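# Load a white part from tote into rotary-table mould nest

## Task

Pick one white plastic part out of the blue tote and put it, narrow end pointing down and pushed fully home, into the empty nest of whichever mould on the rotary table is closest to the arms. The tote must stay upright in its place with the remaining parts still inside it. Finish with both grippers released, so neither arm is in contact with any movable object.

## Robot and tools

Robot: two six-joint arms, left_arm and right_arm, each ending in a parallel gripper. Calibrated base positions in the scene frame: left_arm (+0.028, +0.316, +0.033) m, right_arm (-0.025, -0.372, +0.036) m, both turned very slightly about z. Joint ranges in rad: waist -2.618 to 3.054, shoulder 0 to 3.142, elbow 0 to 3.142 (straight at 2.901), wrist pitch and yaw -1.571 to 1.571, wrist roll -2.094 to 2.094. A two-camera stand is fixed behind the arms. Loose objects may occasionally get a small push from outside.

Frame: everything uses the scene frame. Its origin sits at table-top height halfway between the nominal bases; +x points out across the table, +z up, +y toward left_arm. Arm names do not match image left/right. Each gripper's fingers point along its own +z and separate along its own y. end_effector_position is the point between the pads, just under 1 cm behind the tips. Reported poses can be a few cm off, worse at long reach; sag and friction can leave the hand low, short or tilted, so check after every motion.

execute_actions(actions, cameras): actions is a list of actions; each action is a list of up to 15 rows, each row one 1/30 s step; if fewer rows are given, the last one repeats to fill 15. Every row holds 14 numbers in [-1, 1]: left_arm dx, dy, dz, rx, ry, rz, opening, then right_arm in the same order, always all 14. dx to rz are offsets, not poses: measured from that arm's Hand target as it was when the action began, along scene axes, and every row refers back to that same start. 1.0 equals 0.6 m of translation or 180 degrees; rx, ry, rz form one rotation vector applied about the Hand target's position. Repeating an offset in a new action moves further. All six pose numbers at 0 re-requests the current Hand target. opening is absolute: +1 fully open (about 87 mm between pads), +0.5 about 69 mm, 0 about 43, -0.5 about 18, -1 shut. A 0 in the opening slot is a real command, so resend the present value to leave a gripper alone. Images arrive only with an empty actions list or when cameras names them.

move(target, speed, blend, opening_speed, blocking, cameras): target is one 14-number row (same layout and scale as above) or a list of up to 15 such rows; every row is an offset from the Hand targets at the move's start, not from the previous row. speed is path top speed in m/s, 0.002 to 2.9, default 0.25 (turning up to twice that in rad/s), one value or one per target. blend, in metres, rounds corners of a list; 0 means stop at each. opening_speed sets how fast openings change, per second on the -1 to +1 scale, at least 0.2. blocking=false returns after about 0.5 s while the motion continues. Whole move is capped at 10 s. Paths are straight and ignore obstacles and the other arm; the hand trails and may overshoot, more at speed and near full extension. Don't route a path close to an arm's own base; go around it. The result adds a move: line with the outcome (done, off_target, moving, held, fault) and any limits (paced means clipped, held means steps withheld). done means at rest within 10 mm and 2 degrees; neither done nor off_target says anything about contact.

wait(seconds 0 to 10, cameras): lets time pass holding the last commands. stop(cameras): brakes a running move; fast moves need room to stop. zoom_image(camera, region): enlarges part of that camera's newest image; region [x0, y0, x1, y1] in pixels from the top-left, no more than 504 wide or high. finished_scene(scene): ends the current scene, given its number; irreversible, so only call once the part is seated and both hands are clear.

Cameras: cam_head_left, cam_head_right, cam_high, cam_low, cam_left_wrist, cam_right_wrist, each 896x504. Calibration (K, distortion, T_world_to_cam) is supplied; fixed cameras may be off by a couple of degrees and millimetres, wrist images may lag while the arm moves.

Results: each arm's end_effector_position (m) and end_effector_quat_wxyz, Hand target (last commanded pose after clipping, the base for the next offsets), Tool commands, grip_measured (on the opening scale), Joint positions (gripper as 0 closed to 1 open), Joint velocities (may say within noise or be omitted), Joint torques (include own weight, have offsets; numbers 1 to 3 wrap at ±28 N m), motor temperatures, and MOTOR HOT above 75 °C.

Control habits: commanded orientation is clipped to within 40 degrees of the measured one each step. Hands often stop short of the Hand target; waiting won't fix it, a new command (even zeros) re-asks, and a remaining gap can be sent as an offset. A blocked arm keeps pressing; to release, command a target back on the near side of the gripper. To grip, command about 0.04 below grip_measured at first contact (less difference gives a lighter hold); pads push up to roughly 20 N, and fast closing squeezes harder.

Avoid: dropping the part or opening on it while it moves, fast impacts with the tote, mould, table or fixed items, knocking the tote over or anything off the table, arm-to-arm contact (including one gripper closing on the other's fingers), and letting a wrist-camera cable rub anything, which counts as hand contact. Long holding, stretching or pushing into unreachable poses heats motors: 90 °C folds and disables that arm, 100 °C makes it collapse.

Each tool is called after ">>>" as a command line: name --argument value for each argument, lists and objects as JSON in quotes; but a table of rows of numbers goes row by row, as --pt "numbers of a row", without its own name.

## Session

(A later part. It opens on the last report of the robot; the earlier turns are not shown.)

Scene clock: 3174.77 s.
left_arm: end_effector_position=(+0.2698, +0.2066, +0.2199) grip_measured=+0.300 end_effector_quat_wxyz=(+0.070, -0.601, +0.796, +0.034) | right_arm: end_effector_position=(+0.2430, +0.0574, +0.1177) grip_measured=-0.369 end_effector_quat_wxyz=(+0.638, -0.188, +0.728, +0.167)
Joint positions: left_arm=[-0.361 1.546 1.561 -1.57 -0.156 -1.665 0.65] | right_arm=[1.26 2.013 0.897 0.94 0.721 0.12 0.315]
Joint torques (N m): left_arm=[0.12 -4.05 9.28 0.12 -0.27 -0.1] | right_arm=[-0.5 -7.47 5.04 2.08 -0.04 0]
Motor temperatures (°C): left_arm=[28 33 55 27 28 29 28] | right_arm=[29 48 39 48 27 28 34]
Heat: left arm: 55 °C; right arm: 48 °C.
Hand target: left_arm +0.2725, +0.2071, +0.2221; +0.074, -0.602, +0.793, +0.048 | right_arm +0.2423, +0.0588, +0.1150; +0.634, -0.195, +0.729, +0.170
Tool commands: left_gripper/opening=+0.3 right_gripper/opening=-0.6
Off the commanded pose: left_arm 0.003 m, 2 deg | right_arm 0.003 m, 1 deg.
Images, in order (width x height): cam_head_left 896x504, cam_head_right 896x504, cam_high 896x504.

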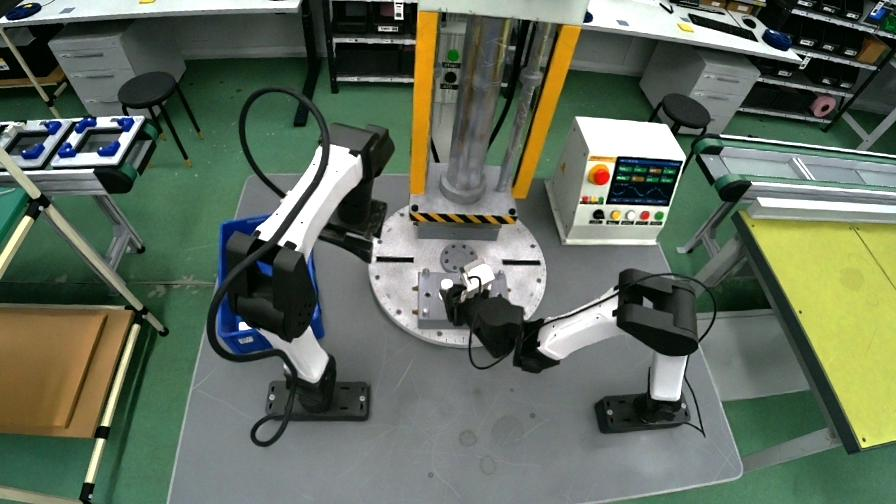

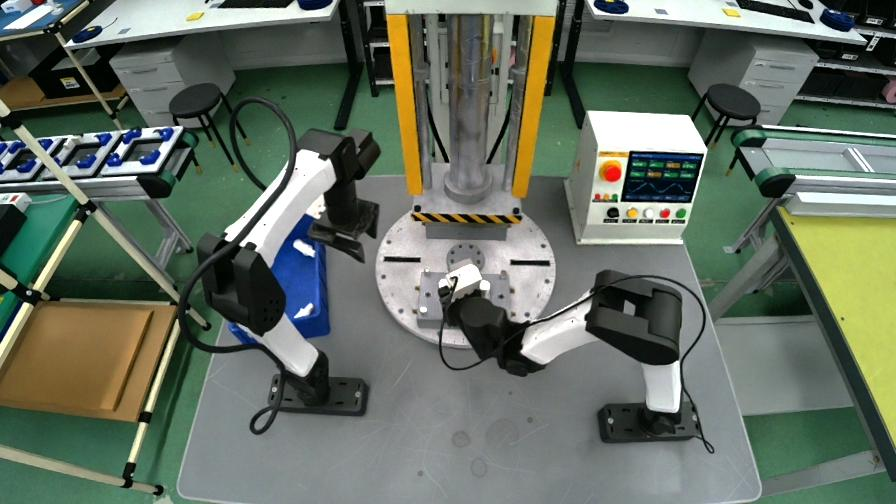

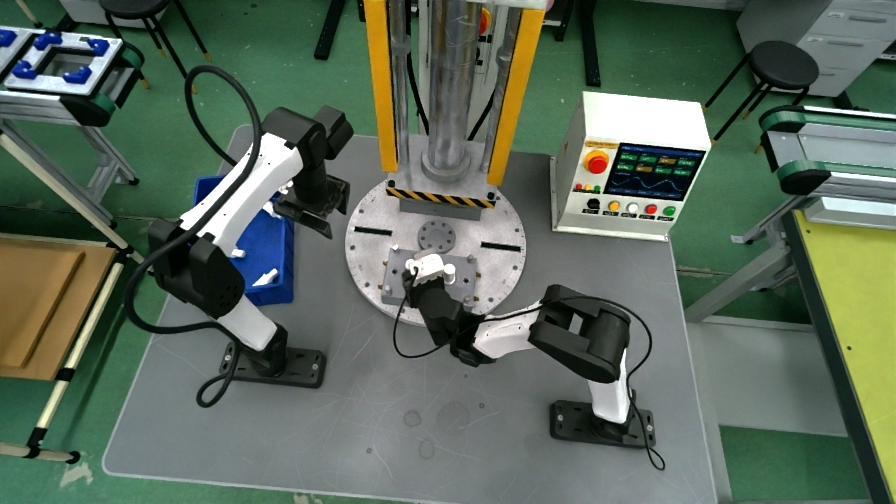

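>>> move --target '[0,0,0,0,0,0,0.3,0,0,0,0,0,0,-0.25]' --opening_speed 0.3 --cameras '["cam_left_wrist","cam_low","cam_right_wrist"]'

>>> zoom_image --camera "cam_left_wrist" --region '[430, 280, 490, 340]'

>>> zoom_image --camera "cam_low" --region '[390, 170, 430, 210]'

>>> zoom_image --camera "cam_right_wrist" --region '[380, 240, 510, 440]'

Scene clock: 3183.77 s.
left_arm: end_effector_position=(+0.2698, +0.2066, +0.2199) grip_measured=+0.300 end_effector_quat_wxyz=(+0.070, -0.601, +0.796, +0.034) | right_arm: end_effector_position=(+0.2423, +0.0587, +0.1175) grip_measured=-0.250 end_effector_quat_wxyz=(+0.636, -0.191, +0.728, +0.170)
Joint positions: left_arm=[-0.361 1.546 1.561 -1.57 -0.156 -1.665 0.65] | right_arm=[1.26 2.013 0.897 0.94 0.712 0.12 0.375]
Joint torques (N m): left_arm=[0.12 -4.04 9.25 0.12 -0.26 -0.09] | right_arm=[-0.64 -7.62 5.03 2.06 0.07 -0.02]
Motor temperatures (°C): left_arm=[28 33 55 27 28 29 28] | right_arm=[29 49 39 48 27 28 34]
Heat: left arm: 55 °C; right arm: 49 °C.
Hand target: left_arm +0.2725, +0.2071, +0.2221; +0.074, -0.602, +0.793, +0.048 | right_arm +0.2423, +0.0588, +0.1150; +0.634, -0.195, +0.729, +0.171
Off the commanded pose: left_arm 0.003 m, 2 deg | right_arm 0.002 m, 1 deg.
joint sent to its limit (left arm) — joint 4 (wrist pitch), lower limit. The joint targets still meet the commanded pose.
move: done
camera_calibration:
cam_left_wrist: T_world_to_cam=[[0.961742, -0.271156, 0.0390741, -0.215393], [-0.227766, -0.712153, 0.664049, 0.0842982], [-0.152234, -0.647543, -0.746668, 0.477649], [0, 0, 0, 1]] pos_world=[0.299067, 0.310927, 0.309084]
cam_right_wrist: T_world_to_cam=[[0.482319, -0.875986, 0.00410932, -0.0700148], [-0.727014, -0.402902, -0.555986, 0.290409], [0.488692, 0.265175, -0.831181, 0.108954], [0, 0, 0, 1]] pos_world=[0.191655, 0.0267824, 0.252312]
Images, in order (width x height): cam_low 896x504, cam_left_wrist 896x504, cam_right_wrist 896x504.

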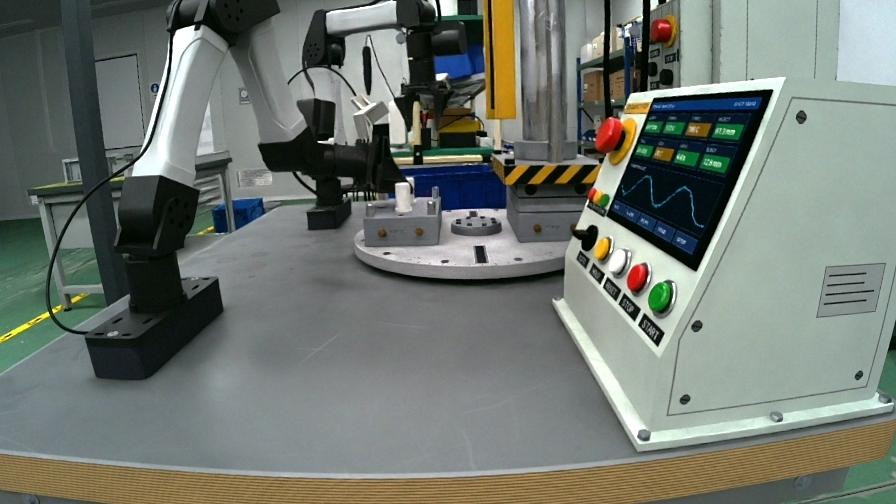

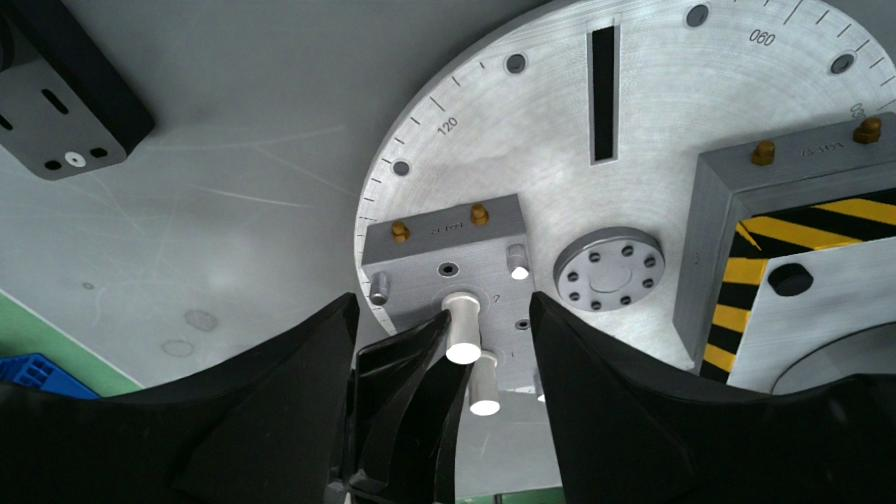

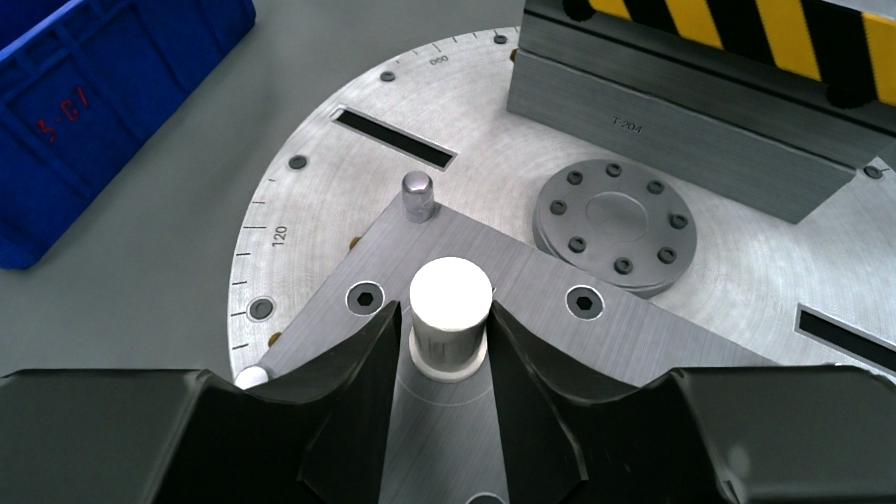

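Scaled by 8.400 from the camera's 896x504 image, which has a finer 1280x720 frame.

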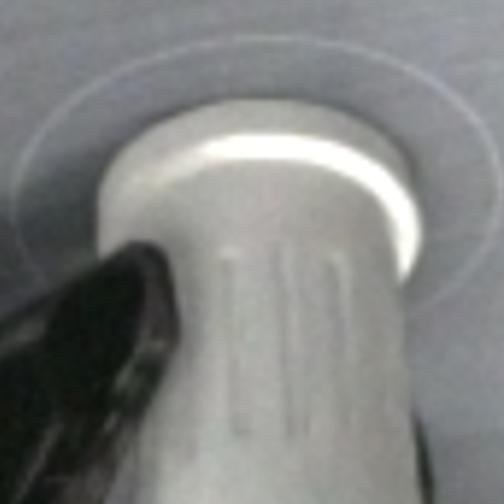

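Scaled by 12.600 from the camera's 896x504 image, which has a finer 1280x720 frame.

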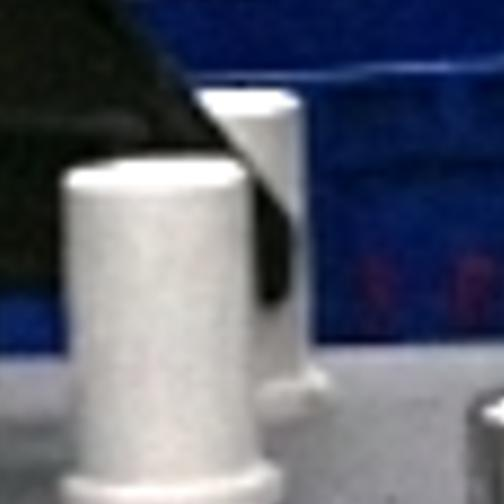

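Scaled by 2.520 from the camera's 896x504 image, which has a finer 1280x720 frame.

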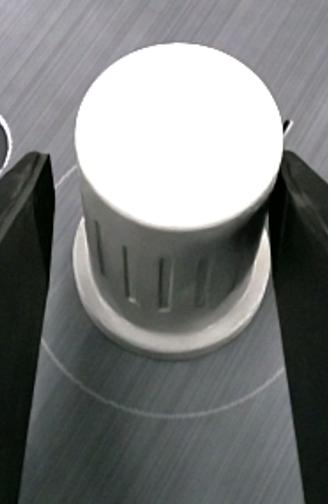

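>>> move --target '[0,0,0,0,0,0,0.3,0,0,0,0,0,0,-0.12]' --opening_speed 0.3 --cameras '["cam_left_wrist","cam_low","cam_right_wrist"]'

>>> zoom_image --camera "cam_left_wrist" --region '[430, 280, 490, 340]'

>>> zoom_image --camera "cam_low" --region '[390, 170, 430, 210]'

>>> zoom_image --camera "cam_right_wrist" --region '[380, 240, 510, 440]'

Scene clock: 3192.53 s.
left_arm: end_effector_position=(+0.2698, +0.2066, +0.2199) grip_measured=+0.300 end_effector_quat_wxyz=(+0.070, -0.601, +0.796, +0.034) | right_arm: end_effector_position=(+0.2423, +0.0587, +0.1175) grip_measured=-0.120 end_effector_quat_wxyz=(+0.636, -0.191, +0.728, +0.170)
Joint positions: left_arm=[-0.361 1.546 1.561 -1.57 -0.156 -1.665 0.65] | right_arm=[1.26 2.013 0.897 0.94 0.712 0.12 0.44]
Joint torques (N m): left_arm=[0.1 -4.05 9.28 0.12 -0.26 -0.1] | right_arm=[-0.58 -7.71 5 2.01 0.06 0]
Motor temperatures (°C): left_arm=[28 33 55 27 28 29 28] | right_arm=[29 49 40 48 27 28 33]
Heat: left arm: 55 °C; right arm: 49 °C.
Hand target: left_arm +0.2725, +0.2071, +0.2221; +0.074, -0.602, +0.793, +0.048 | right_arm +0.2423, +0.0588, +0.1150; +0.634, -0.195, +0.729, +0.170
Off the commanded pose: left_arm 0.003 m, 2 deg | right_arm 0.002 m, 1 deg.
joint sent to its limit (left arm) — joint 4 (wrist pitch), lower limit. The joint targets still meet the commanded pose.
move: done
camera_calibration:
cam_left_wrist: T_world_to_cam=[[0.961742, -0.271156, 0.0390741, -0.215393], [-0.227766, -0.712153, 0.664049, 0.0842982], [-0.152234, -0.647543, -0.746668, 0.477649], [0, 0, 0, 1]] pos_world=[0.299067, 0.310927, 0.309084]
cam_right_wrist: T_world_to_cam=[[0.482319, -0.875986, 0.00410932, -0.0700148], [-0.727014, -0.402902, -0.555986, 0.290409], [0.488692, 0.265175, -0.831181, 0.108954], [0, 0, 0, 1]] pos_world=[0.191655, 0.0267824, 0.252312]
Images, in order (width x height): cam_low 896x504, cam_left_wrist 896x504, cam_right_wrist 896x504.

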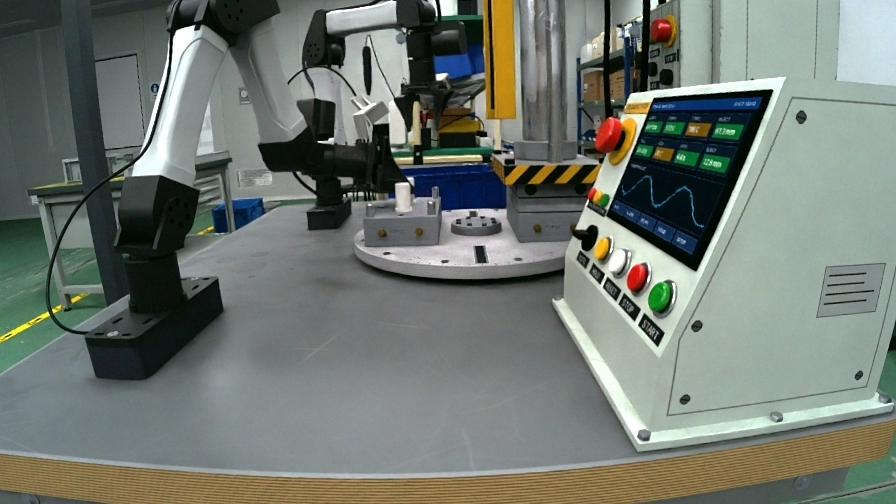

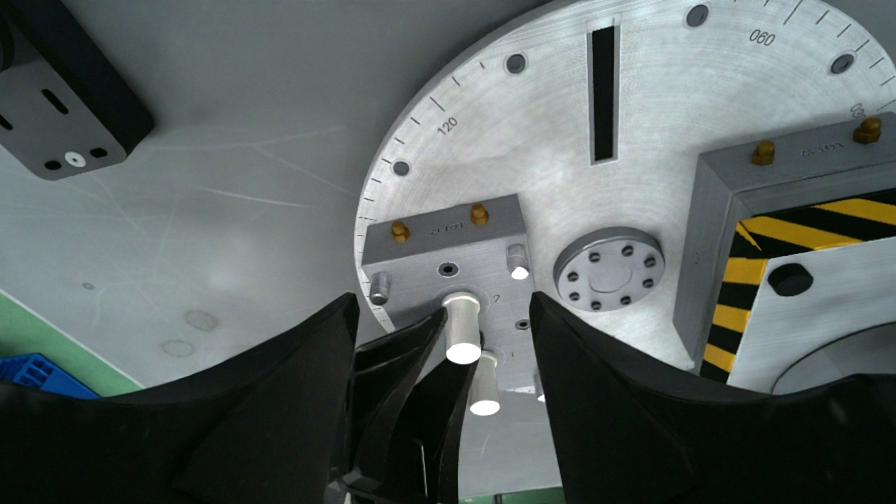

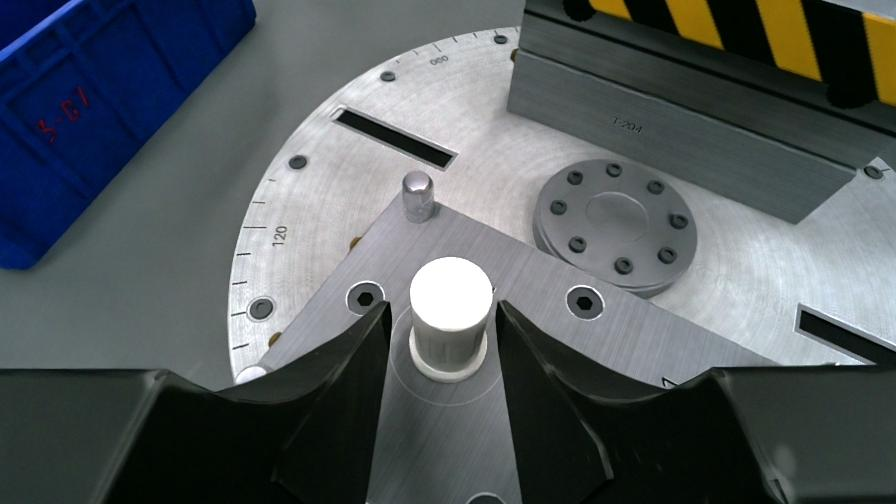

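Scaled by 8.400 from the camera's 896x504 image, which has a finer 1280x720 frame.

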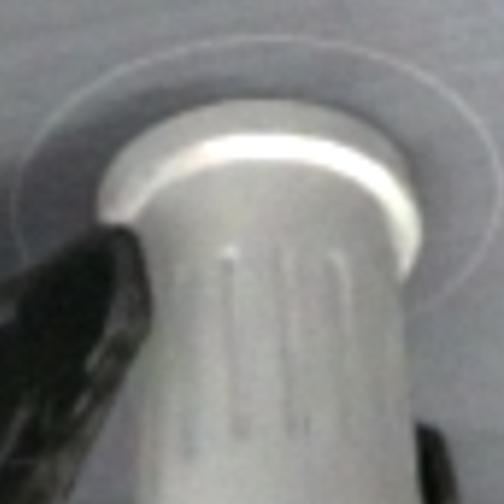

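Scaled by 12.600 from the camera's 896x504 image, which has a finer 1280x720 frame.

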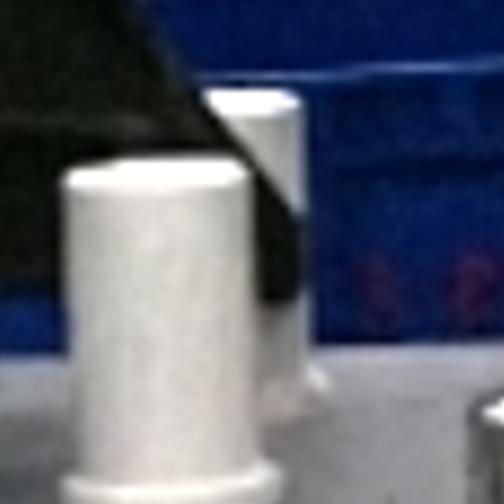

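Scaled by 2.520 from the camera's 896x504 image, which has a finer 1280x720 frame.

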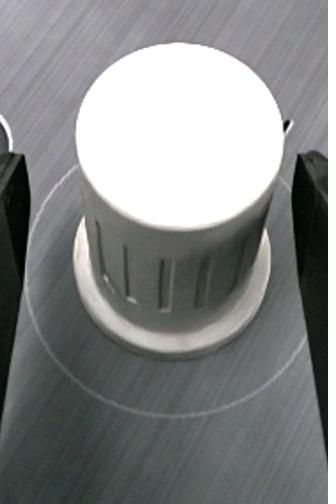

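>>> move --target '[0,0,0,0,0,0,0.3,-0.0072,-0.0042,0.1,0,0,0,-0.12]' --speed 0.04 --cameras '["cam_left_wrist","cam_low","cam_right_wrist"]'

>>> zoom_image --camera "cam_left_wrist" --region '[420, 280, 530, 420]'

>>> zoom_image --camera "cam_low" --region '[380, 160, 440, 220]'

Scene clock: 3208.83 s.
left_arm: end_effector_position=(+0.2698, +0.2066, +0.2199) grip_measured=+0.300 end_effector_quat_wxyz=(+0.070, -0.601, +0.796, +0.034) | right_arm: end_effector_position=(+0.2391, +0.0494, +0.1499) grip_measured=-0.120 end_effector_quat_wxyz=(+0.624, -0.206, +0.738, +0.152)
Joint positions: left_arm=[-0.361 1.546 1.561 -1.57 -0.156 -1.665 0.65] | right_arm=[1.26 1.868 0.924 0.711 0.712 0.12 0.44]
Joint torques (N m): left_arm=[0.13 -4.07 9.28 0.12 -0.27 -0.1] | right_arm=[0.16 -10.24 8.14 1.98 0.12 0]
Motor temperatures (°C): left_arm=[28 33 55 27 28 29 28] | right_arm=[29 50 40 47 27 28 33]
Heat: left arm: 55 °C; right arm: 50 °C.
Hand target: left_arm +0.2725, +0.2071, +0.2221; +0.074, -0.602, +0.793, +0.048 | right_arm +0.2380, +0.0562, +0.1750; +0.634, -0.195, +0.729, +0.170
Off the commanded pose: left_arm 0.003 m, 2 deg | right_arm 0.026 m, 3 deg.
joint sent to its limit (left arm) — joint 4 (wrist pitch), lower limit. The joint targets still meet the commanded pose.
move: off_target (right_arm)
camera_calibration:
cam_left_wrist: T_world_to_cam=[[0.961742, -0.271156, 0.0390741, -0.215393], [-0.227766, -0.712153, 0.664049, 0.0842982], [-0.152234, -0.647543, -0.746668, 0.477649], [0, 0, 0, 1]] pos_world=[0.299067, 0.310927, 0.309084]
cam_right_wrist: T_world_to_cam=[[0.482779, -0.874678, 0.0431545, -0.0827267], [-0.737292, -0.432552, -0.51894, 0.300798], [0.472572, 0.218716, -0.85372, 0.149462], [0, 0, 0, 1]] pos_world=[0.191083, 0.0250617, 0.287265]
Images, in order (width x height): cam_low 896x504, cam_left_wrist 896x504, cam_right_wrist 896x504.

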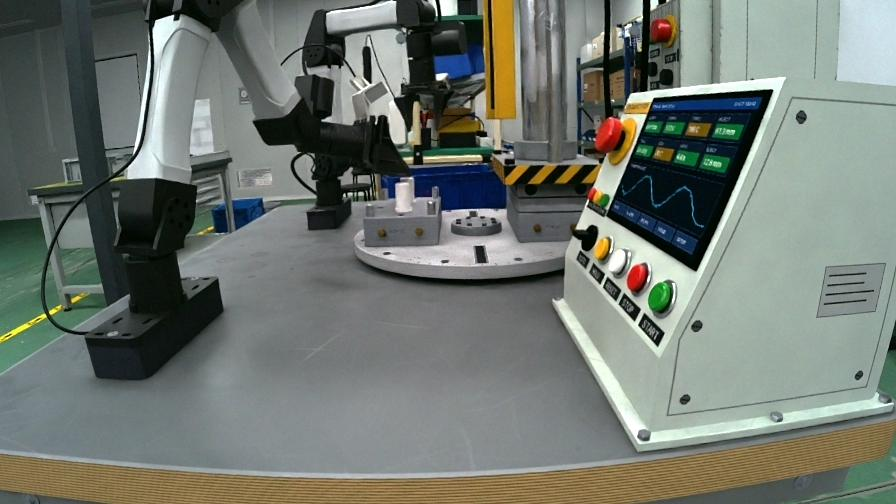

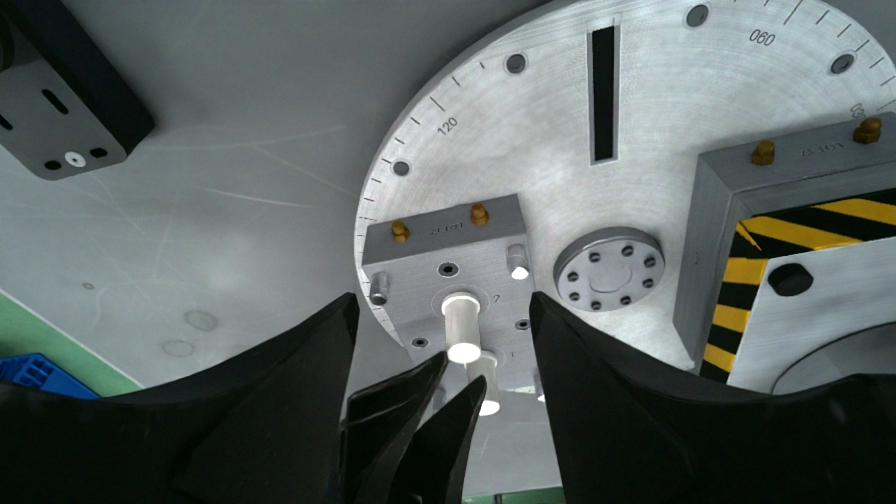

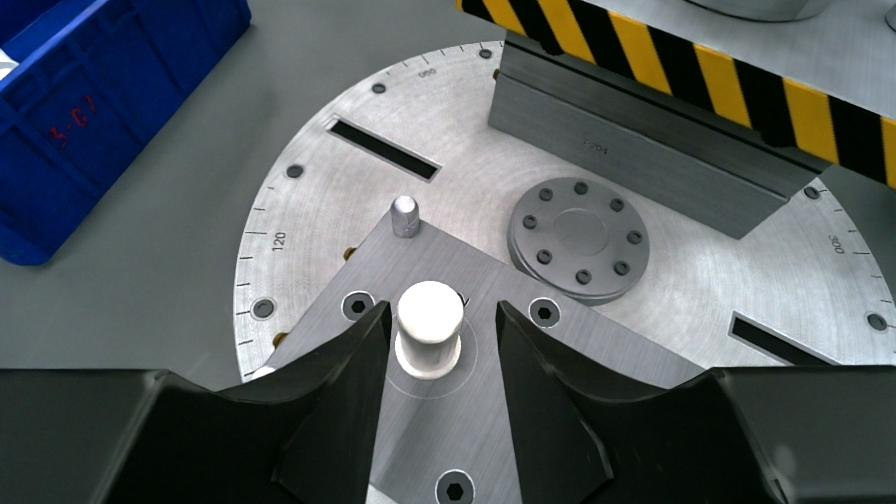

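Scaled by 3.600 from the camera's 896x504 image, which has a finer 1280x720 frame.

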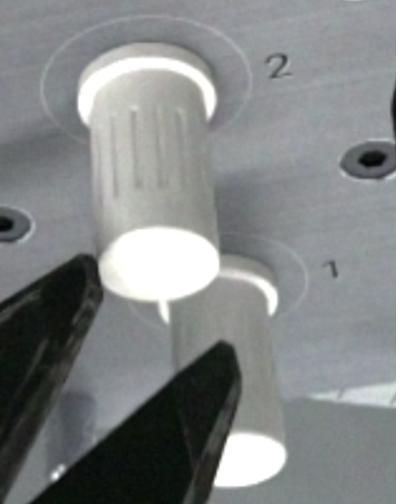

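Scaled by 8.400 from the camera's 896x504 image, which has a finer 1280x720 frame.

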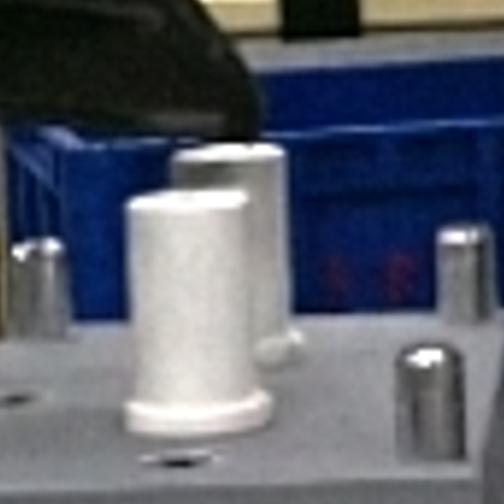

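>>> move --pt "0 0 0 0 0 0 0.3 0 0 0.06 0 0 0 -0.12" --pt "0 0 0 0 0 0 0.3 -0.1736 -0.099 0.09 0 0 0 -0.12" --speed '[0.06,0.1]' --cameras '["cam_left_wrist","cam_low","cam_right_wrist","cam_head_left"]'

>>> zoom_image --camera "cam_left_wrist" --region '[420, 280, 530, 420]'

>>> zoom_image --camera "cam_low" --region '[380, 160, 440, 220]'

>>> zoom_image --camera "cam_head_left" --region '[400, 240, 520, 340]'

Scene clock: 3228.83 s.
left_arm: end_effector_position=(+0.2698, +0.2066, +0.2199) grip_measured=+0.300 end_effector_quat_wxyz=(+0.070, -0.601, +0.796, +0.034) | right_arm: end_effector_position=(+0.1348, +0.0016, +0.2237) grip_measured=-0.120 end_effector_quat_wxyz=(+0.633, -0.204, +0.728, +0.166)
Joint positions: left_arm=[-0.361 1.546 1.561 -1.57 -0.156 -1.665 0.65] | right_arm=[1.544 1.448 0.789 0.399 0.975 0.2 0.44]
Joint torques (N m): left_arm=[0.17 -4.04 9.28 0.13 -0.26 -0.1] | right_arm=[0.06 -6.91 5.9 1.81 0.27 0.14]
Motor temperatures (°C): left_arm=[28 33 55 27 28 29 28] | right_arm=[29 54 41 46 27 28 33]
Heat: left arm: 55 °C; right arm: 54 °C.
Hand target: left_arm +0.2725, +0.2071, +0.2221; +0.074, -0.602, +0.793, +0.048 | right_arm +0.1338, -0.0032, +0.2289; +0.634, -0.195, +0.729, +0.170
Off the commanded pose: left_arm 0.003 m, 2 deg | right_arm 0.007 m, 1 deg.
joint sent to its limit (left arm) — joint 4 (wrist pitch), lower limit. The joint targets still meet the commanded pose.
move: done
camera_calibration:
cam_left_wrist: T_world_to_cam=[[0.961742, -0.271156, 0.0390741, -0.215393], [-0.227766, -0.712153, 0.664049, 0.0842982], [-0.152234, -0.647543, -0.746668, 0.477649], [0, 0, 0, 1]] pos_world=[0.299067, 0.310927, 0.309084]
cam_right_wrist: T_world_to_cam=[[0.496163, -0.867841, 0.0259642, -0.0753513], [-0.720265, -0.42812, -0.545831, 0.245289], [0.484811, 0.25212, -0.837493, 0.266872], [0, 0, 0, 1]] pos_world=[0.0846771, -0.0276635, 0.359347]
Images, in order (width x height): cam_head_left 896x504, cam_low 896x504, cam_left_wrist 896x504, cam_right_wrist 896x504.

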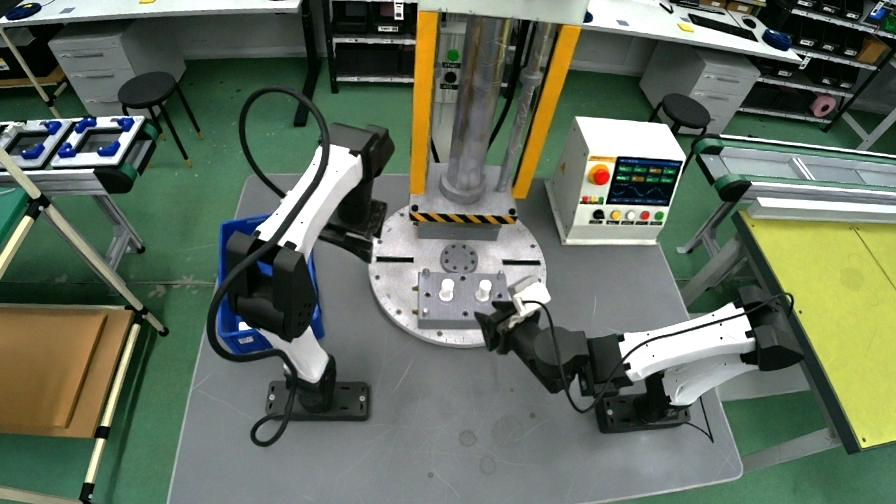

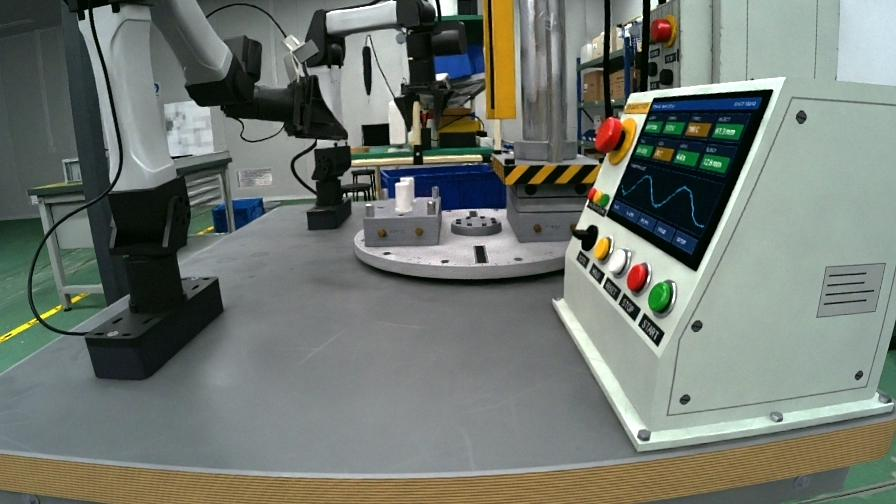

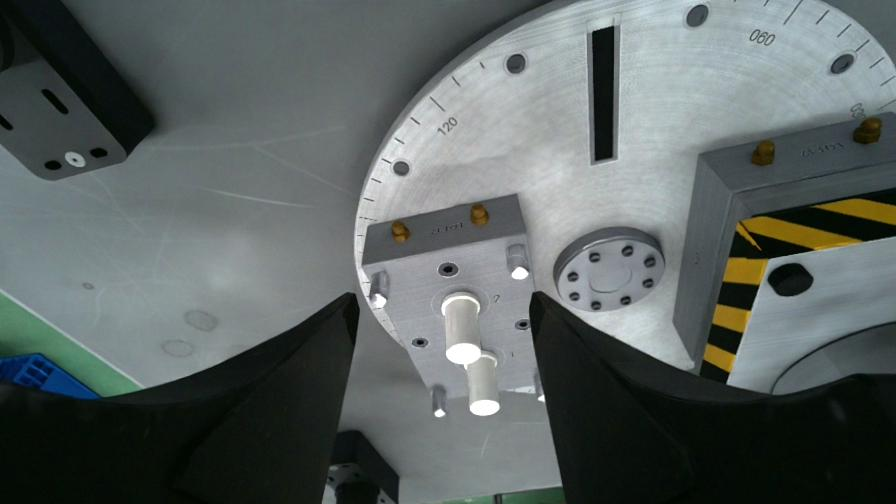

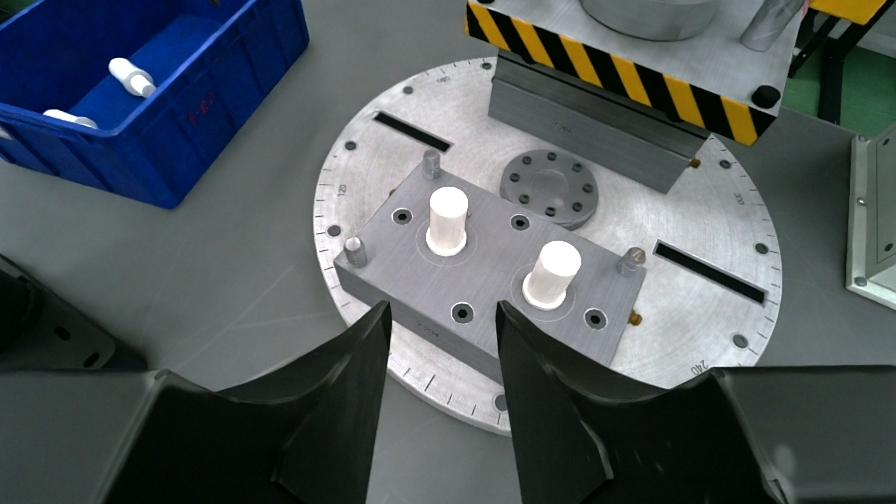

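Scaled by 3.600 from the camera's 896x504 image, which has a finer 1280x720 frame.

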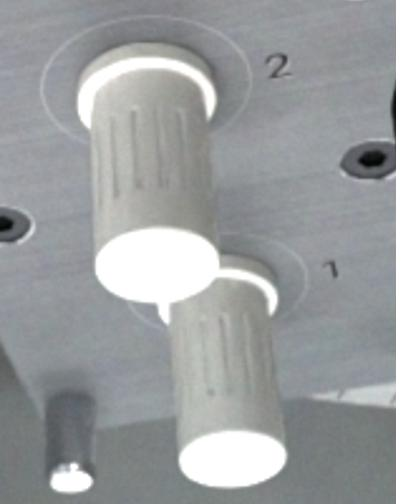

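Scaled by 8.400 from the camera's 896x504 image, which has a finer 1280x720 frame.

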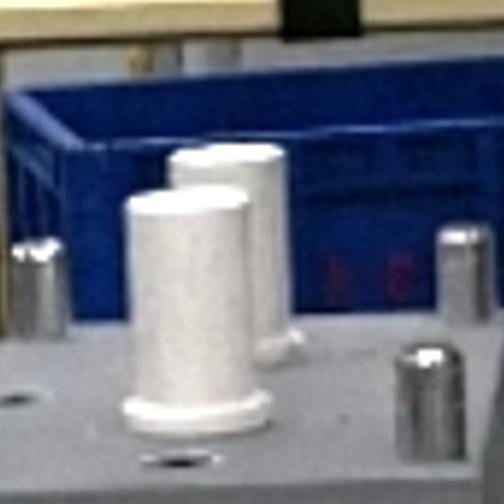

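Scaled by 4.200 from the camera's 896x504 image, which has a finer 1280x720 frame.

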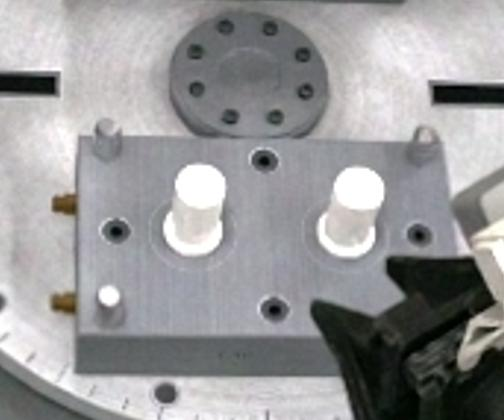

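>>> finished_scene --scene 2

The scene is finished: the task was done.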